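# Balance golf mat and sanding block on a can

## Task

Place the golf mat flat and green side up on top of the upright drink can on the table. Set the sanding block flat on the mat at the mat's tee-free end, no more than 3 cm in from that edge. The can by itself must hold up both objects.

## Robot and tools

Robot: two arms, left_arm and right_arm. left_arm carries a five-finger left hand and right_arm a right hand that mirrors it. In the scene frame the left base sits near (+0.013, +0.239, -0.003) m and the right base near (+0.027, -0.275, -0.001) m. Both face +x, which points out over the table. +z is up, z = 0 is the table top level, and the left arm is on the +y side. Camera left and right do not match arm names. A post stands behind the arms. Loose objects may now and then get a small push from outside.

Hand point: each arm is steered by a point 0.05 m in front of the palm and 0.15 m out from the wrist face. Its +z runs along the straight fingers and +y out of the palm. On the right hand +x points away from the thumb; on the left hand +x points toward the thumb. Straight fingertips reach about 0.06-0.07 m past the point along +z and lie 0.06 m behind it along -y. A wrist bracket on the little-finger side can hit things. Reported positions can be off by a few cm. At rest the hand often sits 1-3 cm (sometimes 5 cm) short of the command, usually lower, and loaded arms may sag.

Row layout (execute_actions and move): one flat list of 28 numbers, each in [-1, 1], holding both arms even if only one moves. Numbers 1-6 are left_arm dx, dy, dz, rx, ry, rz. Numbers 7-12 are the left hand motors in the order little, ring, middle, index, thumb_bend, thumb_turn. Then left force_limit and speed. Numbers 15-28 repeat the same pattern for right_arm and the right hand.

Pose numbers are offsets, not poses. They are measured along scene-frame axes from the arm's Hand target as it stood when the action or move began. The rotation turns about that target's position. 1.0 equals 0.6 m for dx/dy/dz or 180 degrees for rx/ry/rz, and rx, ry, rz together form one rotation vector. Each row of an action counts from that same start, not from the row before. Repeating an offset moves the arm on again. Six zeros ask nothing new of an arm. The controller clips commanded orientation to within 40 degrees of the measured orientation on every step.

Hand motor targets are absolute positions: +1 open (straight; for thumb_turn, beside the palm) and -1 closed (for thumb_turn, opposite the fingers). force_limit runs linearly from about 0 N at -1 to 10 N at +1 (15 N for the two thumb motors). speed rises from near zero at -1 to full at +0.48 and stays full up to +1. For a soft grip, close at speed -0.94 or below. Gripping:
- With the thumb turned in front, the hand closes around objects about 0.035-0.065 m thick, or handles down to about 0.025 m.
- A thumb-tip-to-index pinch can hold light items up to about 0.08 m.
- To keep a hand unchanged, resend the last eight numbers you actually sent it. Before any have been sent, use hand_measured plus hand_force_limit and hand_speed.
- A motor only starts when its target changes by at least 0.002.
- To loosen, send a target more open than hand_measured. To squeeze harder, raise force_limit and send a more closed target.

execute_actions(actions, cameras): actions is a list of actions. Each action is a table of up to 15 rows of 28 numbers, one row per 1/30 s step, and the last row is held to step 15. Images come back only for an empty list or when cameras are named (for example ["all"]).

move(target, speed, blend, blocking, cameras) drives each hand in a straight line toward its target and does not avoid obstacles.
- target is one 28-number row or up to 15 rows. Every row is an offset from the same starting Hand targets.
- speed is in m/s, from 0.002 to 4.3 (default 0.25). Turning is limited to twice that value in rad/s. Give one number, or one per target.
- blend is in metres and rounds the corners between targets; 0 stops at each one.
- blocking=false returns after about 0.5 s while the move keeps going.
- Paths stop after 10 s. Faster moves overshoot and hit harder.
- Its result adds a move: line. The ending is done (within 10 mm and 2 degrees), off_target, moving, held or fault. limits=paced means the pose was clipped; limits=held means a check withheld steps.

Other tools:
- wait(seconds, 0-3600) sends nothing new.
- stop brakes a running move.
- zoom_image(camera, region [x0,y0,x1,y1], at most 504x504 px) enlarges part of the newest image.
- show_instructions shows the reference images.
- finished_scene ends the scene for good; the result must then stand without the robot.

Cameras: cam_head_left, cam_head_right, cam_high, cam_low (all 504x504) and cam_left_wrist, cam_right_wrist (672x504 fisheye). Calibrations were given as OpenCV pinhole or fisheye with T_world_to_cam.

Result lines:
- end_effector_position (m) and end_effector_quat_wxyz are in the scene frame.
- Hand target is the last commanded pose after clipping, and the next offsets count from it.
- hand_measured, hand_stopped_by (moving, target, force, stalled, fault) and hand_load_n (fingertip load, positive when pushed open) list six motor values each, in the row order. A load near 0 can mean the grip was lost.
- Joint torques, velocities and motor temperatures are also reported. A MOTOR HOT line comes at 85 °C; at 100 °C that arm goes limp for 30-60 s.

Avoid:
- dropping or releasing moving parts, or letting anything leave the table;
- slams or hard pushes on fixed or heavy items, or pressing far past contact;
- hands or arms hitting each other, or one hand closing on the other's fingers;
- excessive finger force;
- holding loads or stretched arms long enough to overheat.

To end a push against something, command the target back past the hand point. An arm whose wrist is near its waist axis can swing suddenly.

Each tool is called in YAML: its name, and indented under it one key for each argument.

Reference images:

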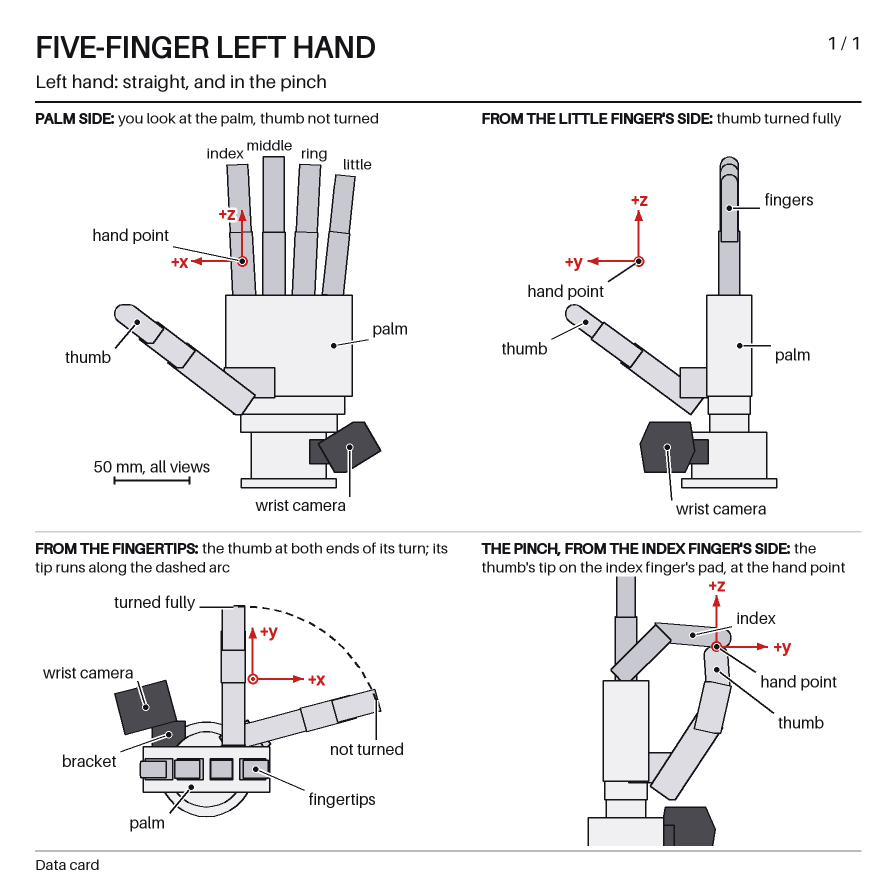

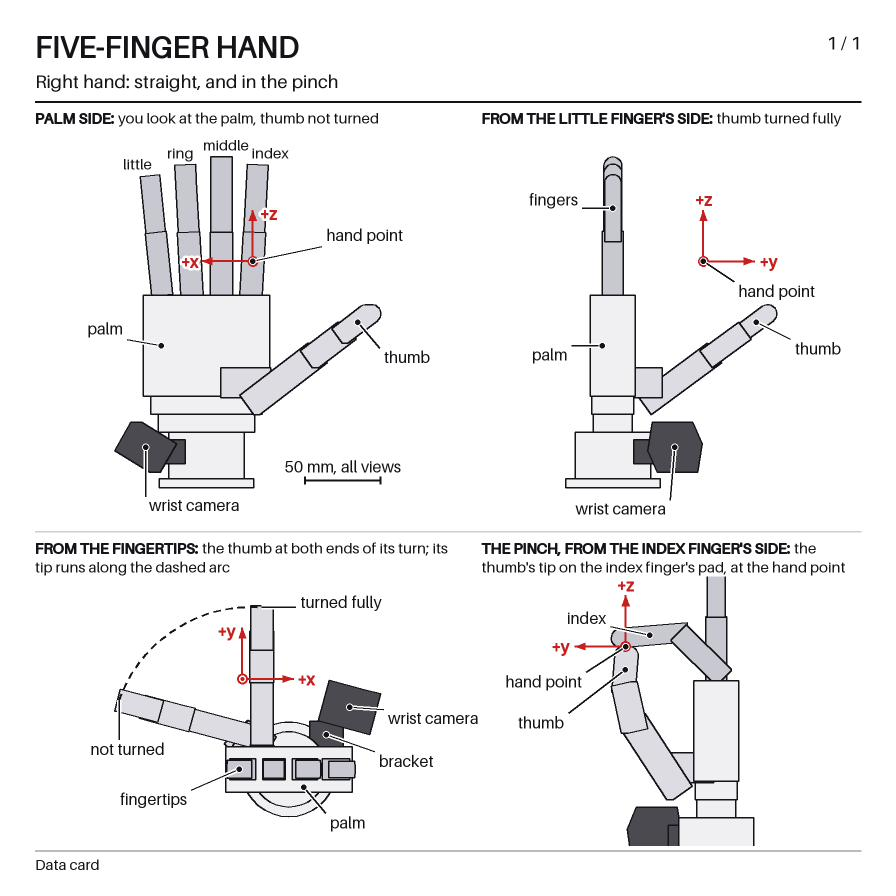

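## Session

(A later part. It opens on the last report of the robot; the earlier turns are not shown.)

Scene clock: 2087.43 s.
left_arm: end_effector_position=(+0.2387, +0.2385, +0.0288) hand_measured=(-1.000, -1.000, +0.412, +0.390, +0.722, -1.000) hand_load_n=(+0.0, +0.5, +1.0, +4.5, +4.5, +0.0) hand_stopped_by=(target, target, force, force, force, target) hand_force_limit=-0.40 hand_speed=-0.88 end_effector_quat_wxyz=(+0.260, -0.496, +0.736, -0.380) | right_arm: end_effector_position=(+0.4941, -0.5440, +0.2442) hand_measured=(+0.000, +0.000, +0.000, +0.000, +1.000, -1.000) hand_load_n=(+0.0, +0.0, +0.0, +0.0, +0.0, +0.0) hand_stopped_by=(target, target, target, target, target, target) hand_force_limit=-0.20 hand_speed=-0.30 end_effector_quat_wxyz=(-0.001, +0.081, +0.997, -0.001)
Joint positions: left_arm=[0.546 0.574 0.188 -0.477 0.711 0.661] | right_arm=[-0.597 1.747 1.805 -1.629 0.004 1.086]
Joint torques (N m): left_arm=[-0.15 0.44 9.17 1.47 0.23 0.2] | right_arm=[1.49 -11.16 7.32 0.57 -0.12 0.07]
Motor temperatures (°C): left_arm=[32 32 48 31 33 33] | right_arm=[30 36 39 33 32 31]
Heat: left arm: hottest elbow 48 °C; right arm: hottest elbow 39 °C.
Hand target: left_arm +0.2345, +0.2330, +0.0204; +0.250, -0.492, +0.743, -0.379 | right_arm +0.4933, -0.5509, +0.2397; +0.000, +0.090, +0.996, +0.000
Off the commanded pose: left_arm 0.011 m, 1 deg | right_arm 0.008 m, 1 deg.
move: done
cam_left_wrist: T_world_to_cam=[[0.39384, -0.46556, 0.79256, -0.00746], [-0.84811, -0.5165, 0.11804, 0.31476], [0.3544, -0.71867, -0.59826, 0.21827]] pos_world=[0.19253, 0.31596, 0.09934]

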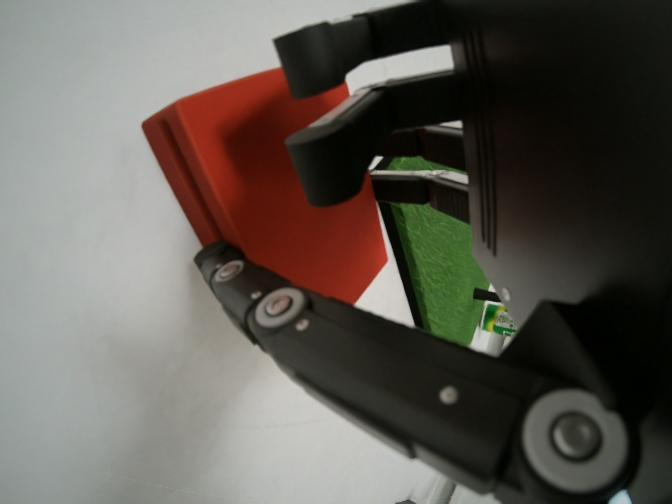

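move:
  target:
    - [0, 0, 0.2, 0, 0, 0, -1, -1, 0.1, 0.1, 0.4, -1, -0.4, -0.88, 0,0,0,0,0,0, 0,0,0,0,1,-1, -0.2, -0.3]
    - [0.219, -0.888, 0.2327, 0, 0, 0.0778, -1, -1, 0.1, 0.1, 0.4, -1, -0.4, -0.88, 0,0,0,0,0,0, 0,0,0,0,1,-1, -0.2, -0.3]
  cameras: ["all"]
  speed: [0.1,0.22]
  blend: [0.02, 0]

Scene clock: 2111.63 s.
left_arm: end_effector_position=(+0.3587, -0.2720, +0.1283) hand_measured=(-1.000, -1.000, +0.412, +0.390, +0.722, -1.000) hand_load_n=(+0.0, +0.5, +1.0, +3.0, +5.0, +0.0) hand_stopped_by=(target, target, force, force, force, target) hand_force_limit=-0.40 hand_speed=-0.88 end_effector_quat_wxyz=(+0.302, -0.573, +0.693, -0.316) | right_arm: end_effector_position=(+0.4941, -0.5440, +0.2442) hand_measured=(+0.000, +0.000, +0.000, +0.000, +1.000, -1.000) hand_load_n=(+0.0, +0.0, +0.0, +0.0, +0.0, +0.0) hand_stopped_by=(target, target, target, target, target, target) hand_force_limit=-0.20 hand_speed=-0.30 end_effector_quat_wxyz=(-0.001, +0.081, +0.997, -0.001)
Joint positions: left_arm=[-1.108 1.675 1.302 -0.588 -0.718 -0.683] | right_arm=[-0.597 1.747 1.805 -1.629 0.004 1.086]
Joint torques (N m): left_arm=[0.26 -16.67 15.64 0.94 -0.66 -0.05] | right_arm=[0.79 -10.64 7.51 0.72 -0.1 0.07]
Heat: left arm: hottest elbow 48 °C; right arm: hottest elbow 39 °C.
Hand target: left_arm +0.3657, -0.2999, +0.1600; +0.295, -0.579, +0.677, -0.346 | right_arm +0.4933, -0.5509, +0.2397; +0.000, +0.090, +0.996, +0.000
Off the commanded pose: left_arm 0.043 m, 4 deg | right_arm 0.008 m, 1 deg.
move: off_target (left_arm)
cam_left_wrist: T_world_to_cam=[[0.52137, -0.4119, 0.74734, -0.39664], [-0.70791, -0.6978, 0.10927, 0.0427], [0.47648, -0.58602, -0.65539, -0.13207]] pos_world=[0.29996, -0.21098, 0.2052]
cam_right_wrist: T_world_to_cam=[[-0.09792, 0.9944, 0.0398, 0.57286], [0.85936, 0.06432, 0.50731, -0.51248], [0.50191, 0.08387, -0.86084, 0.12404]] pos_world=[0.43425, -0.54709, 0.34397]

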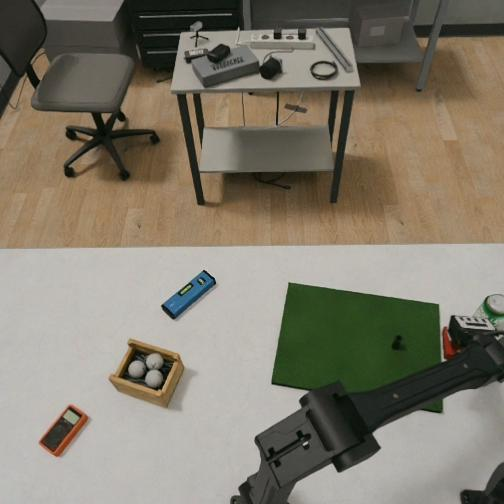

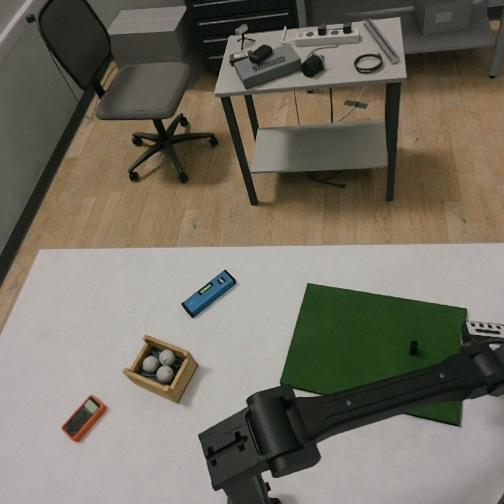

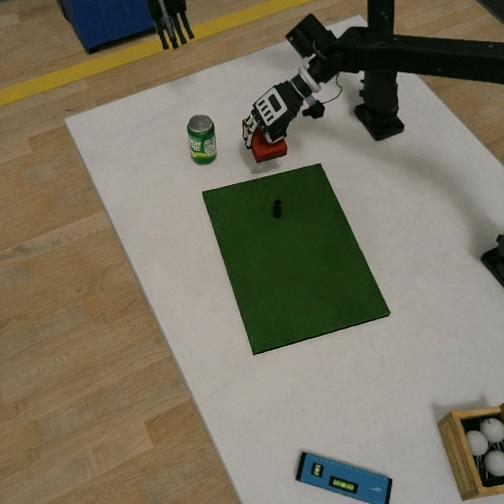

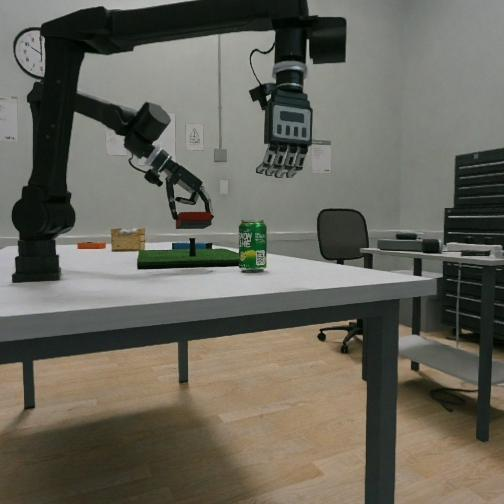

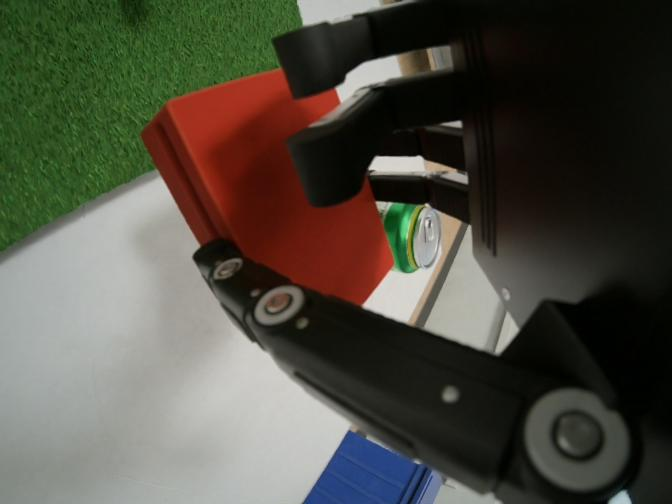

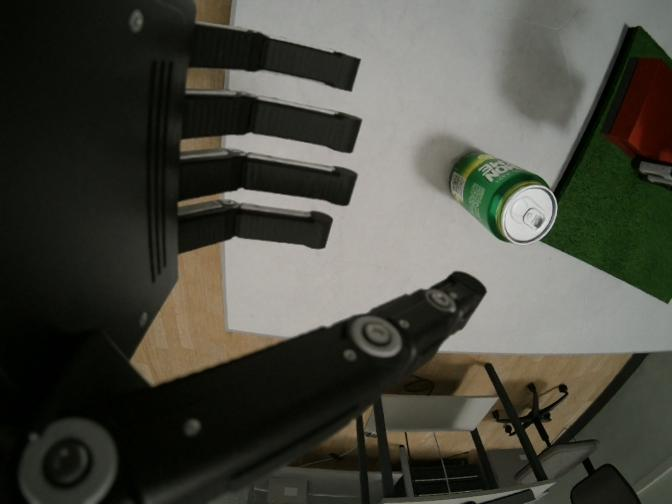

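move:
  target: [0.005, -0.008, -0.175, 0, 0, 0, -1, -1, 0.1, 0.1, 0.4, -1, -0.4, -0.88, 0,0,0,0,0,0, 0,0,0,0,1,-1, -0.2, -0.3]
  cameras: ["cam_high", "cam_left_wrist","cam_low"]
  speed: 0.1

zoom_image:
  camera: "cam_low"
  region: [120, 170, 300, 290]

Scene clock: 2125.67 s.
left_arm: end_effector_position=(+0.3703, -0.2948, +0.0498) hand_measured=(-1.000, -1.000, +0.412, +0.390, +0.722, -1.000) hand_load_n=(+0.0, +0.0, +1.0, +3.0, +5.0, +0.0) hand_stopped_by=(target, target, force, force, force, target) hand_force_limit=-0.40 hand_speed=-0.88 end_effector_quat_wxyz=(+0.299, -0.576, +0.685, -0.331) | right_arm: end_effector_position=(+0.4941, -0.5440, +0.2442) hand_measured=(+0.000, +0.000, +0.000, +0.000, +1.000, -1.000) hand_load_n=(+0.0, +0.0, +0.0, +0.0, +0.0, +0.0) hand_stopped_by=(target, target, target, target, target, target) hand_force_limit=-0.20 hand_speed=-0.30 end_effector_quat_wxyz=(-0.001, +0.081, +0.997, -0.001)
Joint positions: left_arm=[-1.108 1.814 1.251 -0.364 -0.718 -0.684] | right_arm=[-0.597 1.747 1.805 -1.629 0.004 1.086]
Joint torques (N m): left_arm=[0.5 -18.37 9.59 2.19 -0.6 -0.02] | right_arm=[0.26 -10.64 7.53 0.88 -0.16 0.08]
Heat: left arm: hottest elbow 50 °C; right arm: hottest elbow 39 °C.
Hand target: left_arm +0.3687, -0.3046, +0.0550; +0.295, -0.578, +0.677, -0.346 | right_arm +0.4933, -0.5509, +0.2397; +0.000, +0.090, +0.996, +0.000
Off the commanded pose: left_arm 0.011 m, 2 deg | right_arm 0.008 m, 1 deg.
move: off_target (left_arm)
cam_left_wrist: T_world_to_cam=[[0.50974, -0.38731, 0.76822, -0.34285], [-0.70894, -0.69499, 0.12001, 0.04421], [0.48742, -0.60579, -0.62884, -0.21351]] pos_world=[0.31017, -0.23141, 0.12382]
Images, in order (width x height): cam_high 504x504, cam_low 504x504, cam_left_wrist 672x504.

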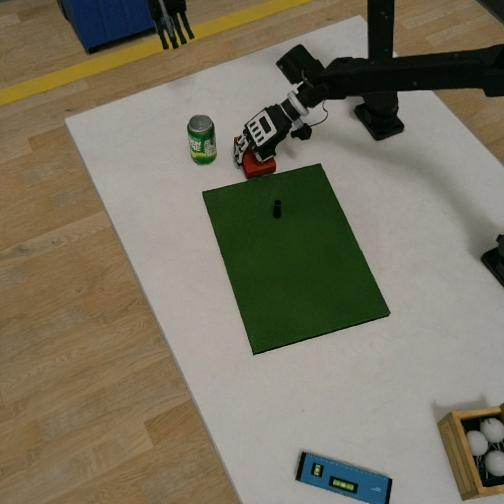

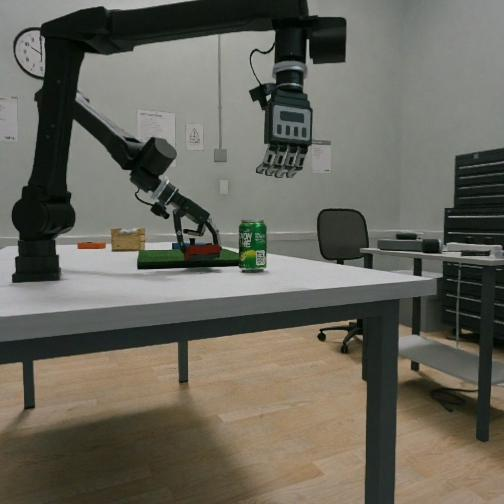

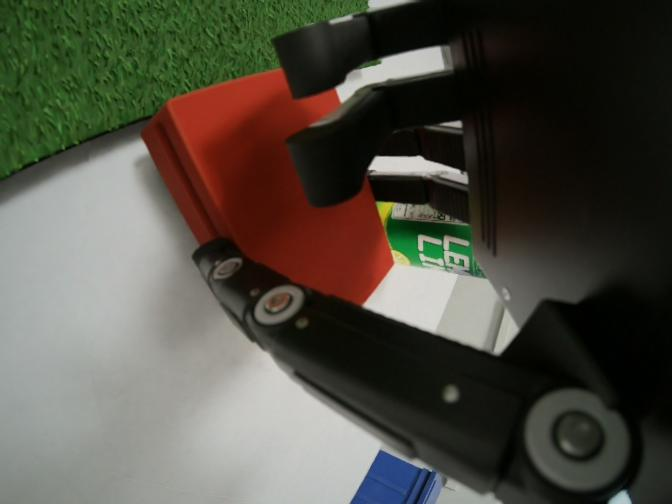

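Scaled by 2.800.

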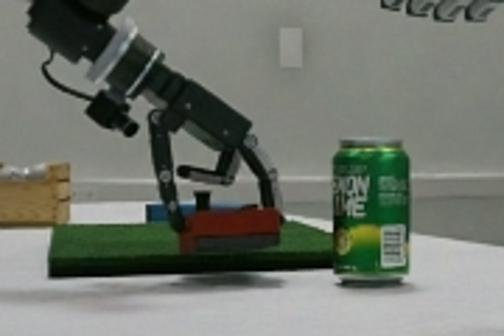

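move:
  target: [0, 0, -0.038, 0, 0, 0, -1, -1, 0.1, 0.1, 0.4, -1, -0.4, -0.88, 0,0,0,0,0,0, 0,0,0,0,1,-1, -0.2, -0.3]
  cameras: ["cam_left_wrist","cam_low"]
  speed: 0.05

zoom_image:
  camera: "cam_low"
  region: [120, 170, 300, 290]

Scene clock: 2139.23 s.
left_arm: end_effector_position=(+0.3710, -0.2960, +0.0308) hand_measured=(-1.000, -1.000, +0.412, +0.390, +0.722, -1.000) hand_load_n=(+0.5, +0.0, +1.0, +3.0, +5.0, +0.0) hand_stopped_by=(target, target, force, force, force, target) hand_force_limit=-0.40 hand_speed=-0.88 end_effector_quat_wxyz=(+0.299, -0.576, +0.684, -0.334) | right_arm: end_effector_position=(+0.4941, -0.5440, +0.2442) hand_measured=(+0.000, +0.000, +0.000, +0.000, +1.000, -1.000) hand_load_n=(+0.0, +0.5, +0.5, +0.5, +0.0, +0.0) hand_stopped_by=(target, target, target, target, target, target) hand_force_limit=-0.20 hand_speed=-0.30 end_effector_quat_wxyz=(-0.001, +0.081, +0.997, -0.001)
Joint positions: left_arm=[-1.108 1.843 1.233 -0.31 -0.719 -0.684] | right_arm=[-0.597 1.747 1.805 -1.629 0.004 1.086]
Joint torques (N m): left_arm=[0.44 -18.32 9.18 2.25 -0.6 -0.02] | right_arm=[0.62 -10.58 7.25 0.62 -0.11 0.13]
Heat: left arm: hottest elbow 50 °C; right arm: hottest elbow 39 °C.
Hand target: left_arm +0.3688, -0.3047, +0.0323; +0.295, -0.578, +0.677, -0.346 | right_arm +0.4933, -0.5509, +0.2397; +0.000, +0.090, +0.996, +0.000
Off the commanded pose: left_arm 0.009 m, 2 deg | right_arm 0.008 m, 1 deg.
move: done
cam_left_wrist: T_world_to_cam=[[0.50748, -0.38314, 0.7718, -0.32711], [-0.70916, -0.69449, 0.12154, 0.04631], [0.48944, -0.60901, -0.62415, -0.22848]] pos_world=[0.31067, -0.23231, 0.10422]
Images, in order (width x height): cam_low 504x504, cam_left_wrist 672x504.

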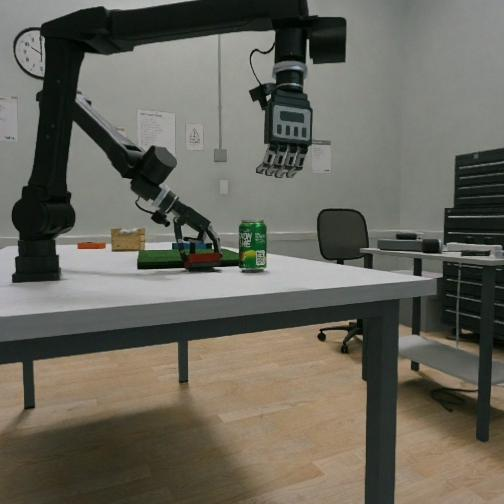

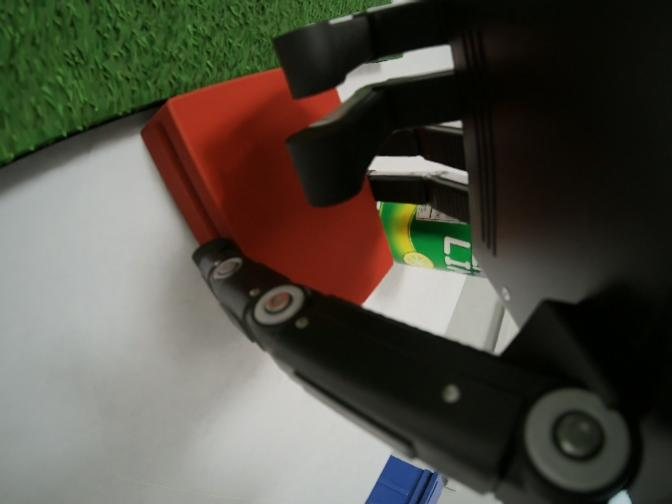

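Scaled by 2.800.

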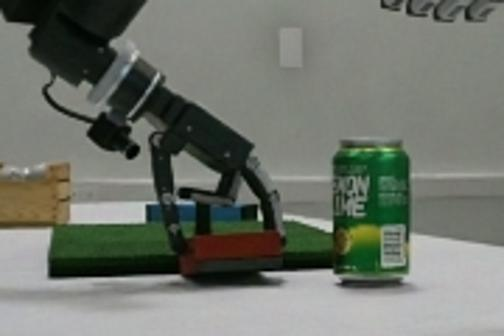

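move:
  target: [0, 0, -0.013, 0, 0, 0, -1, -1, 0.1, 0.1, 0.4, -1, -0.4, -0.88, 0,0,0,0,0,0, 0,0,0,0,1,-1, -0.2, -0.3]
  cameras: ["cam_left_wrist","cam_low"]
  speed: 0.05

zoom_image:
  camera: "cam_low"
  region: [120, 170, 300, 290]

Scene clock: 2149.73 s.
left_arm: end_effector_position=(+0.3726, -0.2992, +0.0305) hand_measured=(-1.000, -1.000, +0.412, +0.390, +0.722, -1.000) hand_load_n=(+0.0, +0.0, +1.0, +3.0, +5.0, +0.0) hand_stopped_by=(target, target, force, force, force, target) hand_force_limit=-0.40 hand_speed=-0.88 end_effector_quat_wxyz=(+0.297, -0.577, +0.681, -0.340) | right_arm: end_effector_position=(+0.4941, -0.5440, +0.2442) hand_measured=(+0.000, +0.000, +0.000, +0.000, +1.000, -1.000) hand_load_n=(+0.0, +0.0, +0.0, +0.0, +0.0, +0.0) hand_stopped_by=(target, target, target, target, target, target) hand_force_limit=-0.20 hand_speed=-0.30 end_effector_quat_wxyz=(-0.001, +0.081, +0.997, -0.001)
Joint positions: left_arm=[-1.108 1.848 1.233 -0.292 -0.719 -0.684] | right_arm=[-0.597 1.747 1.805 -1.629 0.004 1.086]
Joint torques (N m): left_arm=[0.44 -17.67 8.66 2.32 -0.6 -0.01] | right_arm=[0.56 -10.4 7.35 0.69 -0.13 0.11]
Heat: left arm: hottest elbow 49 °C; right arm: hottest elbow 39 °C.
Hand target: left_arm +0.3688, -0.3047, +0.0244; +0.295, -0.578, +0.677, -0.346 | right_arm +0.4933, -0.5509, +0.2397; +0.000, +0.090, +0.996, +0.000
Off the commanded pose: left_arm 0.009 m, 1 deg | right_arm 0.008 m, 1 deg.
move: done
cam_left_wrist: T_world_to_cam=[[0.50285, -0.37386, 0.77934, -0.32464], [-0.70992, -0.69298, 0.12563, 0.04583], [0.4931, -0.61644, -0.61388, -0.23525]] pos_world=[0.31178, -0.23462, 0.10283]
Images, in order (width x height): cam_low 504x504, cam_left_wrist 672x504.

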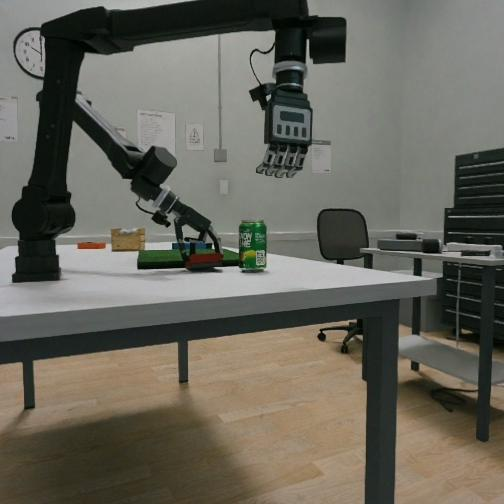

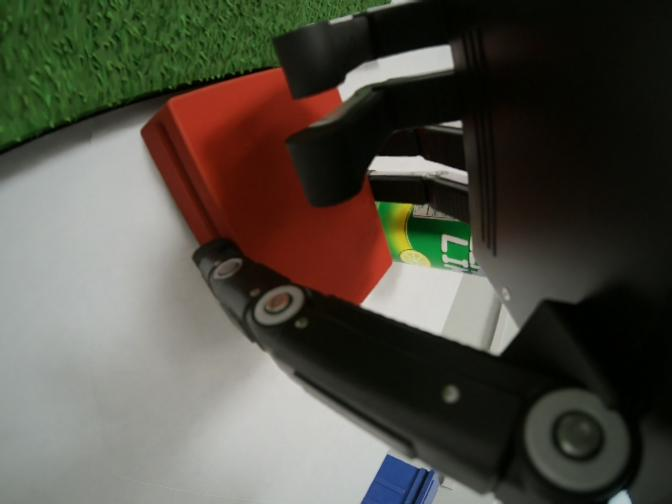

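Scaled by 2.800.

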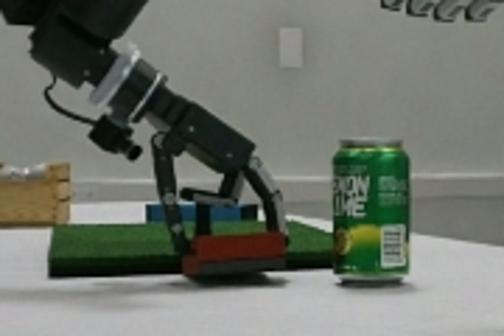

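move:
  target:
    - [0, 0, 0, 0, 0, 0, -1, -1, 0.5, 0.5, 0.85, -1, -0.4, -0.85, 0,0,0,0,0,0, 0,0,0,0,1,-1, -0.2, -0.3]
    - [0, 0, 0, 0, 0, 0, -1, -1, 0.7, 0.7, 1, -1, -0.4, -0.5, 0,0,0,0,0,0, 0,0,0,0,1,-1, -0.2, -0.3]
    - [-0.01, 0.0, 0.2, 0, 0, 0, -1, -1, 0.7, 0.7, 1, -1, -0.4, -0.5, 0,0,0,0,0,0, 0,0,0,0,1,-1, -0.2, -0.3]
  cameras: ["cam_left_wrist","cam_low","cam_high"]
  speed: 0.08

Scene clock: 2163.30 s.
left_arm: end_effector_position=(+0.3650, -0.2844, +0.1214) hand_measured=(-1.000, -1.000, +0.700, +0.700, +1.000, -1.000) hand_load_n=(+0.0, +0.0, +0.0, +0.0, +0.0, +0.0) hand_stopped_by=(target, target, target, target, target, target) hand_force_limit=-0.40 hand_speed=-0.50 end_effector_quat_wxyz=(+0.303, -0.578, +0.684, -0.326) | right_arm: end_effector_position=(+0.4941, -0.5440, +0.2442) hand_measured=(+0.000, +0.000, +0.000, +0.000, +1.000, -1.000) hand_load_n=(+0.0, +0.5, +0.0, +0.0, +0.0, +0.0) hand_stopped_by=(target, target, target, target, target, target) hand_force_limit=-0.20 hand_speed=-0.30 end_effector_quat_wxyz=(-0.001, +0.081, +0.997, -0.001)
Joint positions: left_arm=[-1.11 1.707 1.316 -0.552 -0.728 -0.696] | right_arm=[-0.597 1.747 1.805 -1.629 0.004 1.086]
Joint torques (N m): left_arm=[-0.21 -17.79 13.67 0.62 -0.48 0.01] | right_arm=[0.67 -10.81 7.35 0.76 -0.09 0.06]
Heat: left arm: hottest elbow 49 °C; right arm: hottest elbow 39 °C.
Hand target: left_arm +0.3628, -0.3046, +0.1443; +0.295, -0.578, +0.677, -0.346 | right_arm +0.4933, -0.5509, +0.2397; +0.000, +0.090, +0.996, +0.000
Off the commanded pose: left_arm 0.031 m, 3 deg | right_arm 0.008 m, 1 deg.
move: off_target (left_arm)
cam_left_wrist: T_world_to_cam=[[0.5153, -0.38867, 0.76381, -0.39308], [-0.70122, -0.70361, 0.11503, 0.03439], [0.49271, -0.59487, -0.63511, -0.15771]] pos_world=[0.30438, -0.2224, 0.19611]
Images, in order (width x height): cam_high 504x504, cam_low 504x504, cam_left_wrist 672x504.

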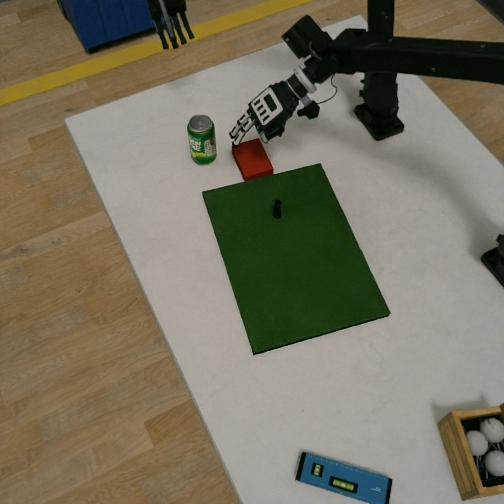

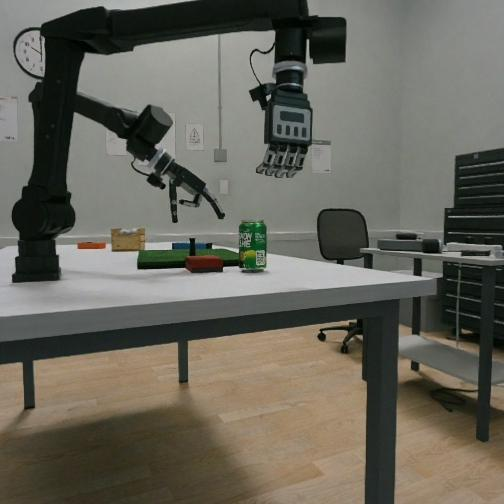

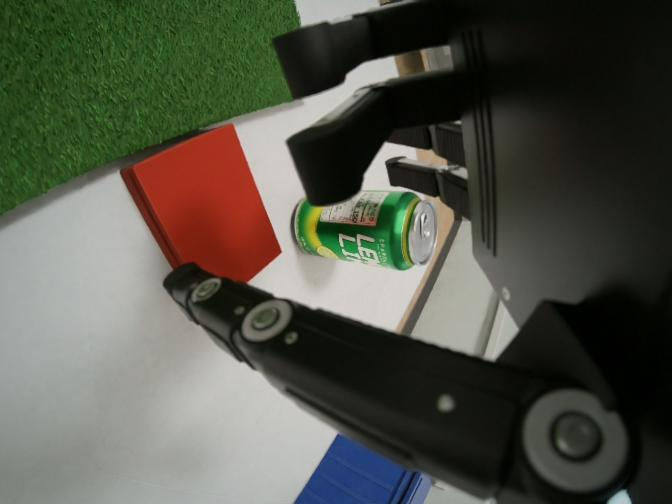

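move:
  target: [0.0437, 0.2877, -0.0322, -0.0237, -0.1418, -0.0052, -1, -1, 0.3, 0.3, 0.4, -1, -0.4, -0.3, 0,0,0,0,0,0, 0,0,0,0,1,-1, -0.2, -0.3]
  cameras: ["cam_left_wrist","cam_high","cam_low"]
  speed: 0.15

Scene clock: 2196.37 s.
left_arm: end_effector_position=(+0.3854, -0.1400, +0.1259) hand_measured=(-1.000, -1.000, +0.300, +0.300, +0.400, -1.000) hand_load_n=(+0.0, +0.0, +0.0, +0.0, +0.0, +0.0) hand_stopped_by=(target, target, target, target, target, target) hand_force_limit=-0.40 hand_speed=-0.30 end_effector_quat_wxyz=(+0.408, -0.492, +0.590, -0.494) | right_arm: end_effector_position=(+0.4941, -0.5440, +0.2442) hand_measured=(+0.000, +0.000, +0.000, +0.000, +1.000, -1.000) hand_load_n=(+0.5, +0.0, +0.0, +0.0, +0.5, +0.0) hand_stopped_by=(target, target, target, target, target, target) hand_force_limit=-0.20 hand_speed=-0.30 end_effector_quat_wxyz=(-0.001, +0.081, +0.997, -0.001)
Joint positions: left_arm=[-1.002 1.427 0.631 0.537 -0.798 -0.194] | right_arm=[-0.597 1.747 1.805 -1.629 0.004 1.086]
Joint torques (N m): left_arm=[2.26 -11.4 7.54 2.35 -0.08 0.18] | right_arm=[0.97 -10.99 7.5 0.65 -0.1 0.14]
Heat: left arm: hottest elbow 51 °C; right arm: hottest elbow 39 °C.
Hand target: left_arm +0.3889, -0.1319, +0.1249; +0.413, -0.493, +0.587, -0.492 | right_arm +0.4933, -0.5509, +0.2397; +0.000, +0.090, +0.996, +0.000
Off the commanded pose: left_arm 0.009 m, 1 deg | right_arm 0.008 m, 1 deg.
move: done
cam_left_wrist: T_world_to_cam=[[0.10269, -0.29884, 0.94876, -0.20253], [-0.7271, -0.67344, -0.13342, 0.19536], [0.67881, -0.67614, -0.28644, -0.20596]] pos_world=[0.30265, -0.06822, 0.15923]
Images, in order (width x height): cam_high 504x504, cam_low 504x504, cam_left_wrist 672x504.

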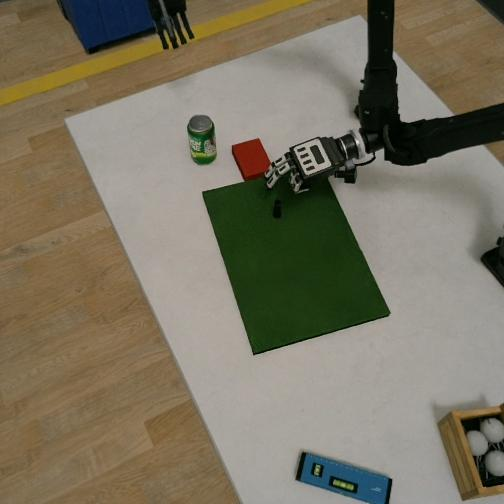

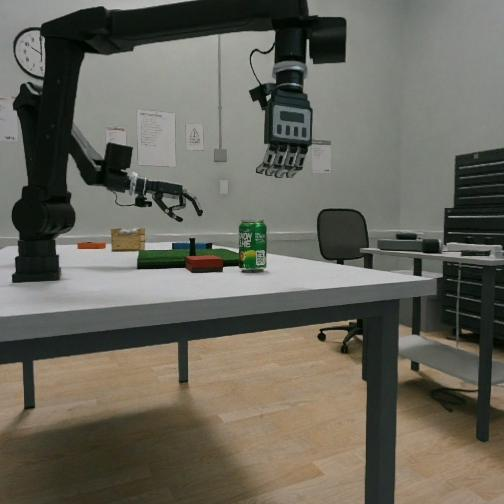

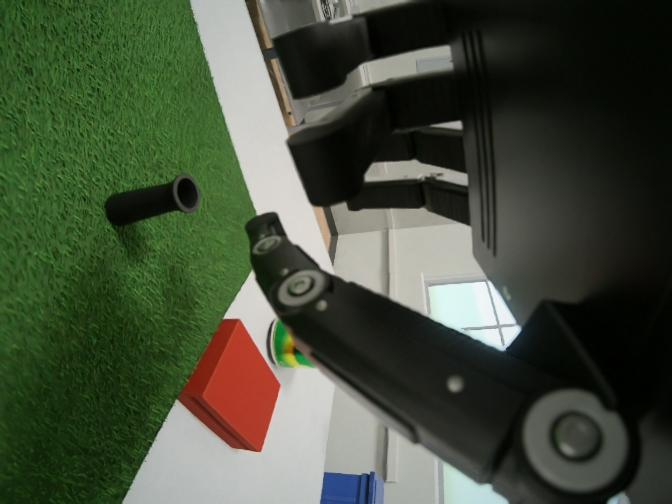

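move:
  target: [0.0027, 0.0207, -0.0667, 0,0,0, -1, -1, 0.3, 0.3, 0.4, -1, -0.4, -0.3, 0,0,0,0,0,0, 0,0,0,0,1,-1, -0.2, -0.3]
  cameras: ["cam_left_wrist"]
  speed: 0.1

Scene clock: 2216.57 s.
left_arm: end_effector_position=(+0.3859, -0.1277, +0.0927) hand_measured=(-1.000, -1.000, +0.300, +0.300, +0.400, -1.000) hand_load_n=(+0.0, +0.0, +0.0, +0.0, +0.5, +0.0) hand_stopped_by=(target, target, target, target, target, target) hand_force_limit=-0.40 hand_speed=-0.30 end_effector_quat_wxyz=(+0.407, -0.492, +0.586, -0.500) | right_arm: end_effector_position=(+0.4941, -0.5440, +0.2442) hand_measured=(+0.000, +0.000, +0.000, +0.000, +1.000, -1.000) hand_load_n=(+0.0, +0.0, +0.0, +0.0, +0.0, +0.0) hand_stopped_by=(target, target, target, target, target, target) hand_force_limit=-0.20 hand_speed=-0.30 end_effector_quat_wxyz=(-0.001, +0.081, +0.997, -0.001)
Joint positions: left_arm=[-0.982 1.503 0.566 0.697 -0.776 -0.186] | right_arm=[-0.597 1.747 1.805 -1.629 0.004 1.086]
Joint torques (N m): left_arm=[2.61 -9.93 6.94 2.4 -0.06 0.2] | right_arm=[1.44 -11.87 7.17 0.84 -0.14 0.11]
Heat: left arm: hottest elbow 49 °C; right arm: hottest elbow 39 °C.
Hand target: left_arm +0.3906, -0.1196, +0.0850; +0.413, -0.493, +0.587, -0.492 | right_arm +0.4933, -0.5509, +0.2397; +0.000, +0.090, +0.996, +0.000
Off the commanded pose: left_arm 0.012 m, 1 deg | right_arm 0.008 m, 1 deg.
move: off_target (left_arm)
cam_left_wrist: T_world_to_cam=[[0.09459, -0.28785, 0.95299, -0.16324], [-0.72754, -0.6734, -0.13119, 0.19942], [0.67951, -0.68093, -0.27312, -0.20975]] pos_world=[0.30306, -0.05553, 0.12444]

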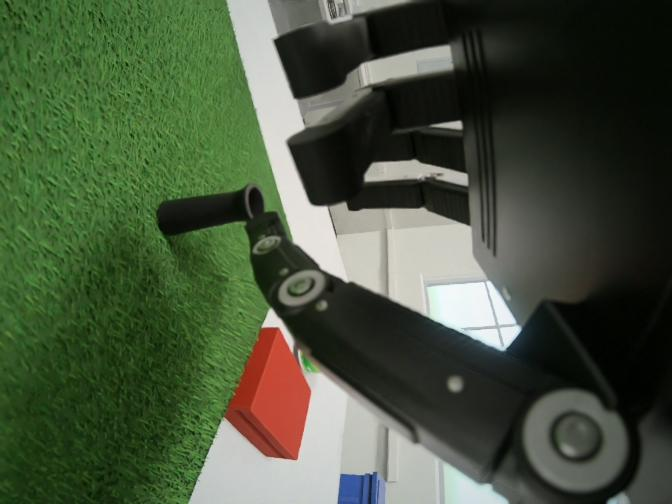

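move:
  target: [-0.0017, 0.0117, -0.04, 0,0,0, -1, -1, 0.3, 0.3, 0.4, -1, -0.4, -0.3, 0,0,0,0,0,0, 0,0,0,0,1,-1, -0.2, -0.3]
  cameras: ["cam_left_wrist"]
  speed: 0.08

Scene clock: 2230.53 s.
left_arm: end_effector_position=(+0.3852, -0.1214, +0.0690) hand_measured=(-1.000, -1.000, +0.300, +0.300, +0.400, -1.000) hand_load_n=(+0.0, +0.0, +0.0, +0.0, +0.5, +0.0) hand_stopped_by=(target, target, target, target, target, target) hand_force_limit=-0.40 hand_speed=-0.30 end_effector_quat_wxyz=(+0.407, -0.492, +0.585, -0.500) | right_arm: end_effector_position=(+0.4941, -0.5440, +0.2442) hand_measured=(+0.000, +0.000, +0.000, +0.000, +1.000, -1.000) hand_load_n=(+0.0, +0.0, +0.0, +0.0, +0.0, +0.0) hand_stopped_by=(target, target, target, target, target, target) hand_force_limit=-0.20 hand_speed=-0.30 end_effector_quat_wxyz=(-0.001, +0.081, +0.997, -0.001)
Joint positions: left_arm=[-0.973 1.569 0.534 0.798 -0.768 -0.183] | right_arm=[-0.597 1.747 1.805 -1.629 0.004 1.086]
Joint torques (N m): left_arm=[2.67 -10.11 6.2 2.35 -0.06 0.21] | right_arm=[1.08 -10.46 7.16 0.53 -0.12 0.07]
Heat: left arm: hottest elbow 48 °C; right arm: hottest elbow 39 °C.
Hand target: left_arm +0.3896, -0.1124, +0.0609; +0.413, -0.493, +0.587, -0.492 | right_arm +0.4933, -0.5509, +0.2397; +0.000, +0.090, +0.996, +0.000
Off the commanded pose: left_arm 0.013 m, 1 deg | right_arm 0.008 m, 1 deg.
move: off_target (left_arm)
cam_left_wrist: T_world_to_cam=[[0.09377, -0.28692, 0.95335, -0.13839], [-0.72766, -0.6733, -0.13106, 0.20013], [0.6795, -0.68142, -0.27192, -0.21156]] pos_world=[0.30236, -0.04913, 0.10064]

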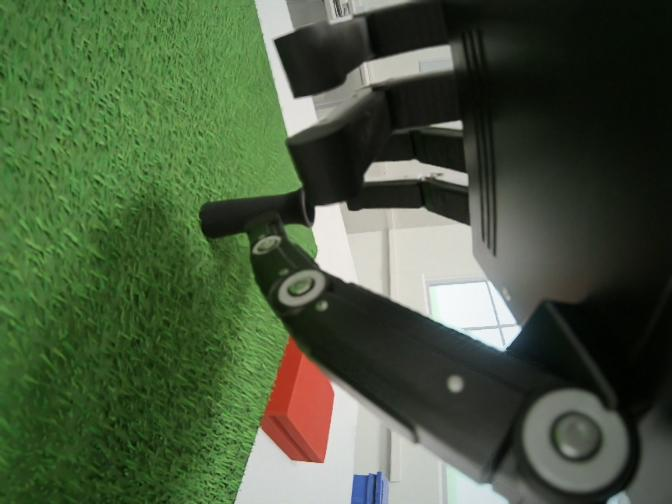

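move:
  target: [0, 0.002, -0.034, 0,0,0, -1, -1, 0.3, 0.3, 0.4, -1, -0.4, -0.3, 0,0,0,0,0,0, 0,0,0,0,1,-1, -0.2, -0.3]
  cameras: ["cam_left_wrist"]
  speed: 0.06

Scene clock: 2242.73 s.
left_arm: end_effector_position=(+0.3854, -0.1212, +0.0491) hand_measured=(-1.000, -1.000, +0.300, +0.300, +0.400, -1.000) hand_load_n=(+0.0, +0.0, +0.0, +0.0, +0.0, +0.0) hand_stopped_by=(target, target, target, target, target, target) hand_force_limit=-0.40 hand_speed=-0.30 end_effector_quat_wxyz=(+0.406, -0.492, +0.585, -0.501) | right_arm: end_effector_position=(+0.4941, -0.5440, +0.2442) hand_measured=(+0.000, +0.000, +0.000, +0.000, +1.000, -1.000) hand_load_n=(+0.0, +0.0, +0.0, +0.0, +0.0, +0.0) hand_stopped_by=(target, target, target, target, target, target) hand_force_limit=-0.20 hand_speed=-0.30 end_effector_quat_wxyz=(-0.001, +0.081, +0.997, -0.001)
Joint positions: left_arm=[-0.972 1.64 0.525 0.88 -0.766 -0.182] | right_arm=[-0.597 1.747 1.805 -1.629 0.004 1.086]
Joint torques (N m): left_arm=[2.73 -10.52 5.5 2.41 -0.06 0.21] | right_arm=[0.38 -10.99 7.25 0.65 -0.14 0.07]
Heat: left arm: hottest elbow 47 °C; right arm: hottest elbow 39 °C.
Hand target: left_arm +0.3896, -0.1114, +0.0406; +0.413, -0.493, +0.587, -0.492 | right_arm +0.4933, -0.5509, +0.2397; +0.000, +0.090, +0.996, +0.000
Off the commanded pose: left_arm 0.014 m, 1 deg | right_arm 0.008 m, 1 deg.
move: off_target (left_arm)
cam_left_wrist: T_world_to_cam=[[0.09264, -0.28592, 0.95377, -0.11888], [-0.7281, -0.67284, -0.13098, 0.19807], [0.67918, -0.68231, -0.27051, -0.21692]] pos_world=[0.30256, -0.04873, 0.08064]

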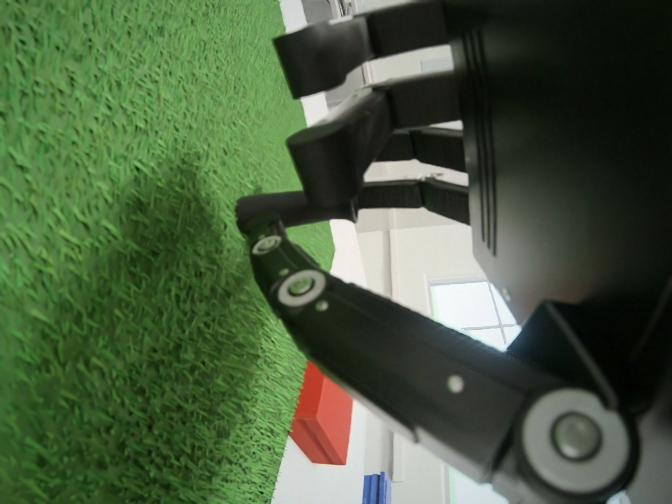

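move:
  target: [0, 0, 0, 0,0,0, -1, -1, -0.3, -0.3, -0.2, -1, -0.1, -0.88, 0,0,0,0,0,0, 0,0,0,0,1,-1, -0.2, -0.3]
  cameras: ["cam_left_wrist","cam_low"]

zoom_image:
  camera: "cam_low"
  region: [120, 170, 300, 290]

Scene clock: 2253.60 s.
left_arm: end_effector_position=(+0.3873, -0.1213, +0.0513) hand_measured=(-1.000, -1.000, -0.256, +0.058, +0.088, -1.000) hand_load_n=(+0.0, +0.0, +7.0, +4.0, +6.5, +0.5) hand_stopped_by=(target, target, force, force, force, target) hand_force_limit=-0.10 hand_speed=-0.88 end_effector_quat_wxyz=(+0.405, -0.492, +0.582, -0.505) | right_arm: end_effector_position=(+0.4941, -0.5440, +0.2442) hand_measured=(+0.000, +0.000, +0.000, +0.000, +1.000, -1.000) hand_load_n=(+0.0, +0.0, +0.0, +0.0, +0.0, +0.0) hand_stopped_by=(target, target, target, target, target, target) hand_force_limit=-0.20 hand_speed=-0.30 end_effector_quat_wxyz=(-0.001, +0.081, +0.997, -0.001)
Joint positions: left_arm=[-0.967 1.64 0.525 0.89 -0.76 -0.182] | right_arm=[-0.597 1.747 1.805 -1.629 0.004 1.086]
Joint torques (N m): left_arm=[2.32 -10.46 5.5 1.94 -0.26 0.22] | right_arm=[0.85 -11.28 7.39 0.66 -0.08 0.06]
Heat: left arm: hottest elbow 46 °C; right arm: hottest elbow 39 °C.
Hand target: left_arm +0.3896, -0.1113, +0.0406; +0.413, -0.493, +0.587, -0.492 | right_arm +0.4933, -0.5509, +0.2397; +0.000, +0.090, +0.996, +0.000
Off the commanded pose: left_arm 0.015 m, 2 deg | right_arm 0.008 m, 1 deg.
move: done
cam_left_wrist: T_world_to_cam=[[0.08771, -0.27691, 0.95689, -0.11836], [-0.72809, -0.6734, -0.12813, 0.19939], [0.67985, -0.68546, -0.26068, -0.21888]] pos_world=[0.30436, -0.04853, 0.08175]
Images, in order (width x height): cam_low 504x504, cam_left_wrist 672x504.

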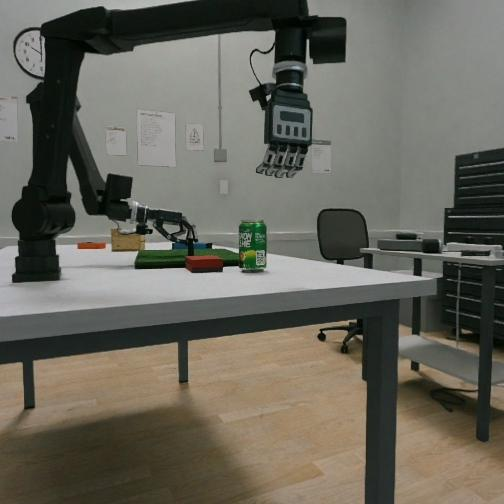

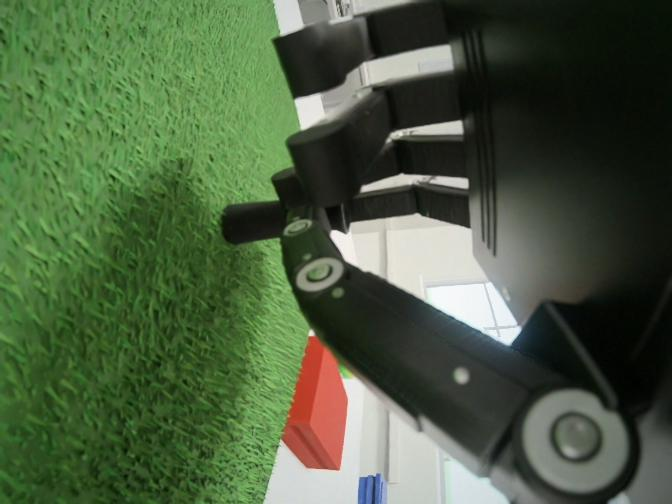

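Scaled by 2.800.

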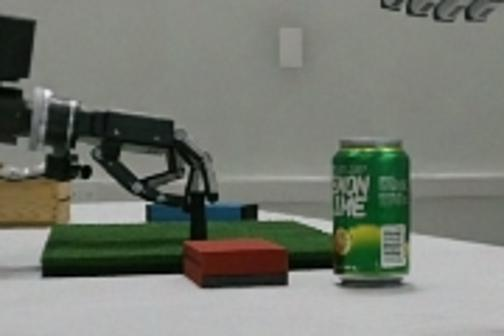

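move:
  target: [0.0017, 0.0067, 0.0967, -0.0219,0.004,0, -1, -1, -0.3, -0.3, -0.2, -1, -0.1, -0.88, 0,0,0,0,0,0, 0,0,0,0,1,-1, -0.2, -0.3]
  cameras: ["cam_left_wrist","cam_low","cam_high"]
  speed: 0.05

zoom_image:
  camera: "cam_low"
  region: [120, 170, 300, 290]

Scene clock: 2274.53 s.
left_arm: end_effector_position=(+0.3850, -0.1132, +0.0979) hand_measured=(-1.000, -1.000, -0.256, +0.058, +0.088, -1.000) hand_load_n=(+0.0, +0.0, +7.0, +0.0, +6.5, +0.0) hand_stopped_by=(target, target, force, force, force, target) hand_force_limit=-0.10 hand_speed=-0.88 end_effector_quat_wxyz=(+0.391, -0.502, +0.577, -0.512) | right_arm: end_effector_position=(+0.4941, -0.5440, +0.2442) hand_measured=(+0.000, +0.000, +0.000, +0.000, +1.000, -1.000) hand_load_n=(+0.0, +0.0, +0.0, +0.5, +0.0, +0.0) hand_stopped_by=(target, target, target, target, target, target) hand_force_limit=-0.20 hand_speed=-0.30 end_effector_quat_wxyz=(-0.001, +0.081, +0.997, -0.001)
Joint positions: left_arm=[-0.949 1.456 0.525 0.701 -0.732 -0.22] | right_arm=[-0.597 1.747 1.805 -1.629 0.004 1.086]
Joint torques (N m): left_arm=[2.61 -10.93 7.77 1.17 -0.05 0.01] | right_arm=[0.79 -10.4 7.32 0.91 -0.11 0.04]
Heat: left arm: hottest elbow 45 °C; right arm: hottest elbow 39 °C.
Hand target: left_arm +0.3906, -0.1074, +0.0987; +0.392, -0.510, +0.572, -0.509 | right_arm +0.4933, -0.5509, +0.2397; +0.000, +0.090, +0.996, +0.000
Off the commanded pose: left_arm 0.008 m, 1 deg | right_arm 0.008 m, 1 deg.
move: done
cam_left_wrist: T_world_to_cam=[[0.10225, -0.24337, 0.96453, -0.16307], [-0.73188, -0.67509, -0.09275, 0.207], [0.67372, -0.69644, -0.24715, -0.1999]] pos_world=[0.30285, -0.03916, 0.12708]
Images, in order (width x height): cam_high 504x504, cam_low 504x504, cam_left_wrist 672x504.

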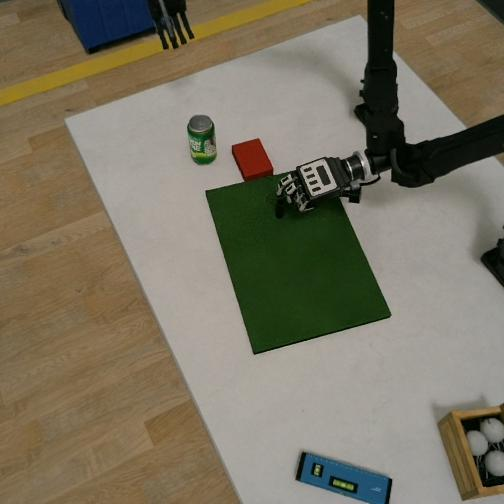

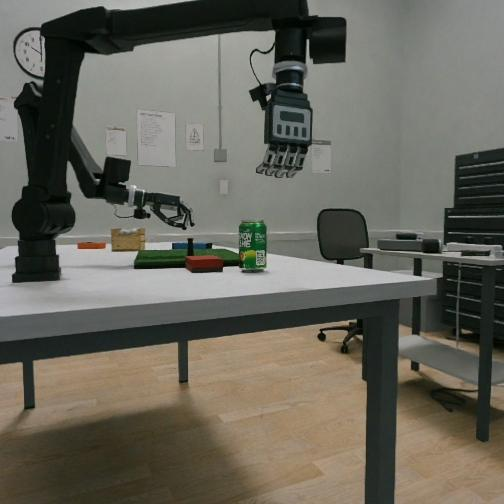

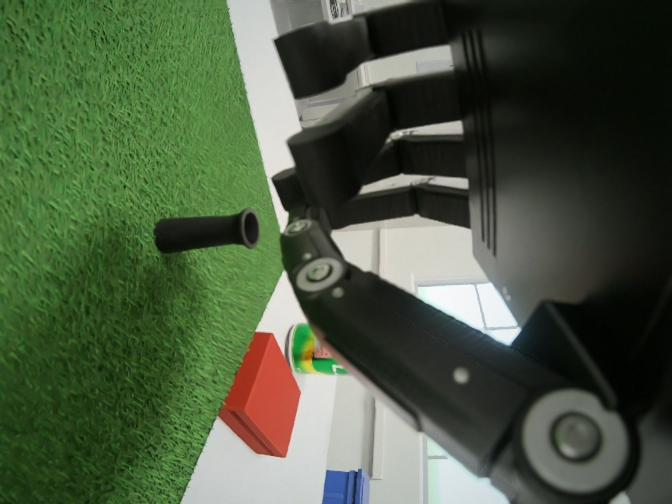

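Scaled by 2.800.

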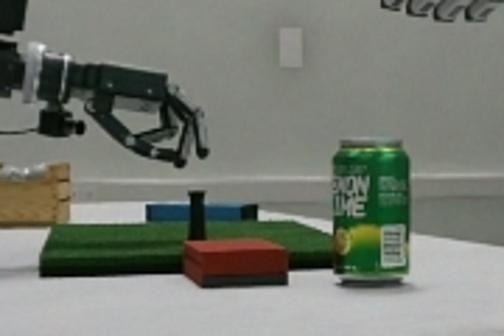

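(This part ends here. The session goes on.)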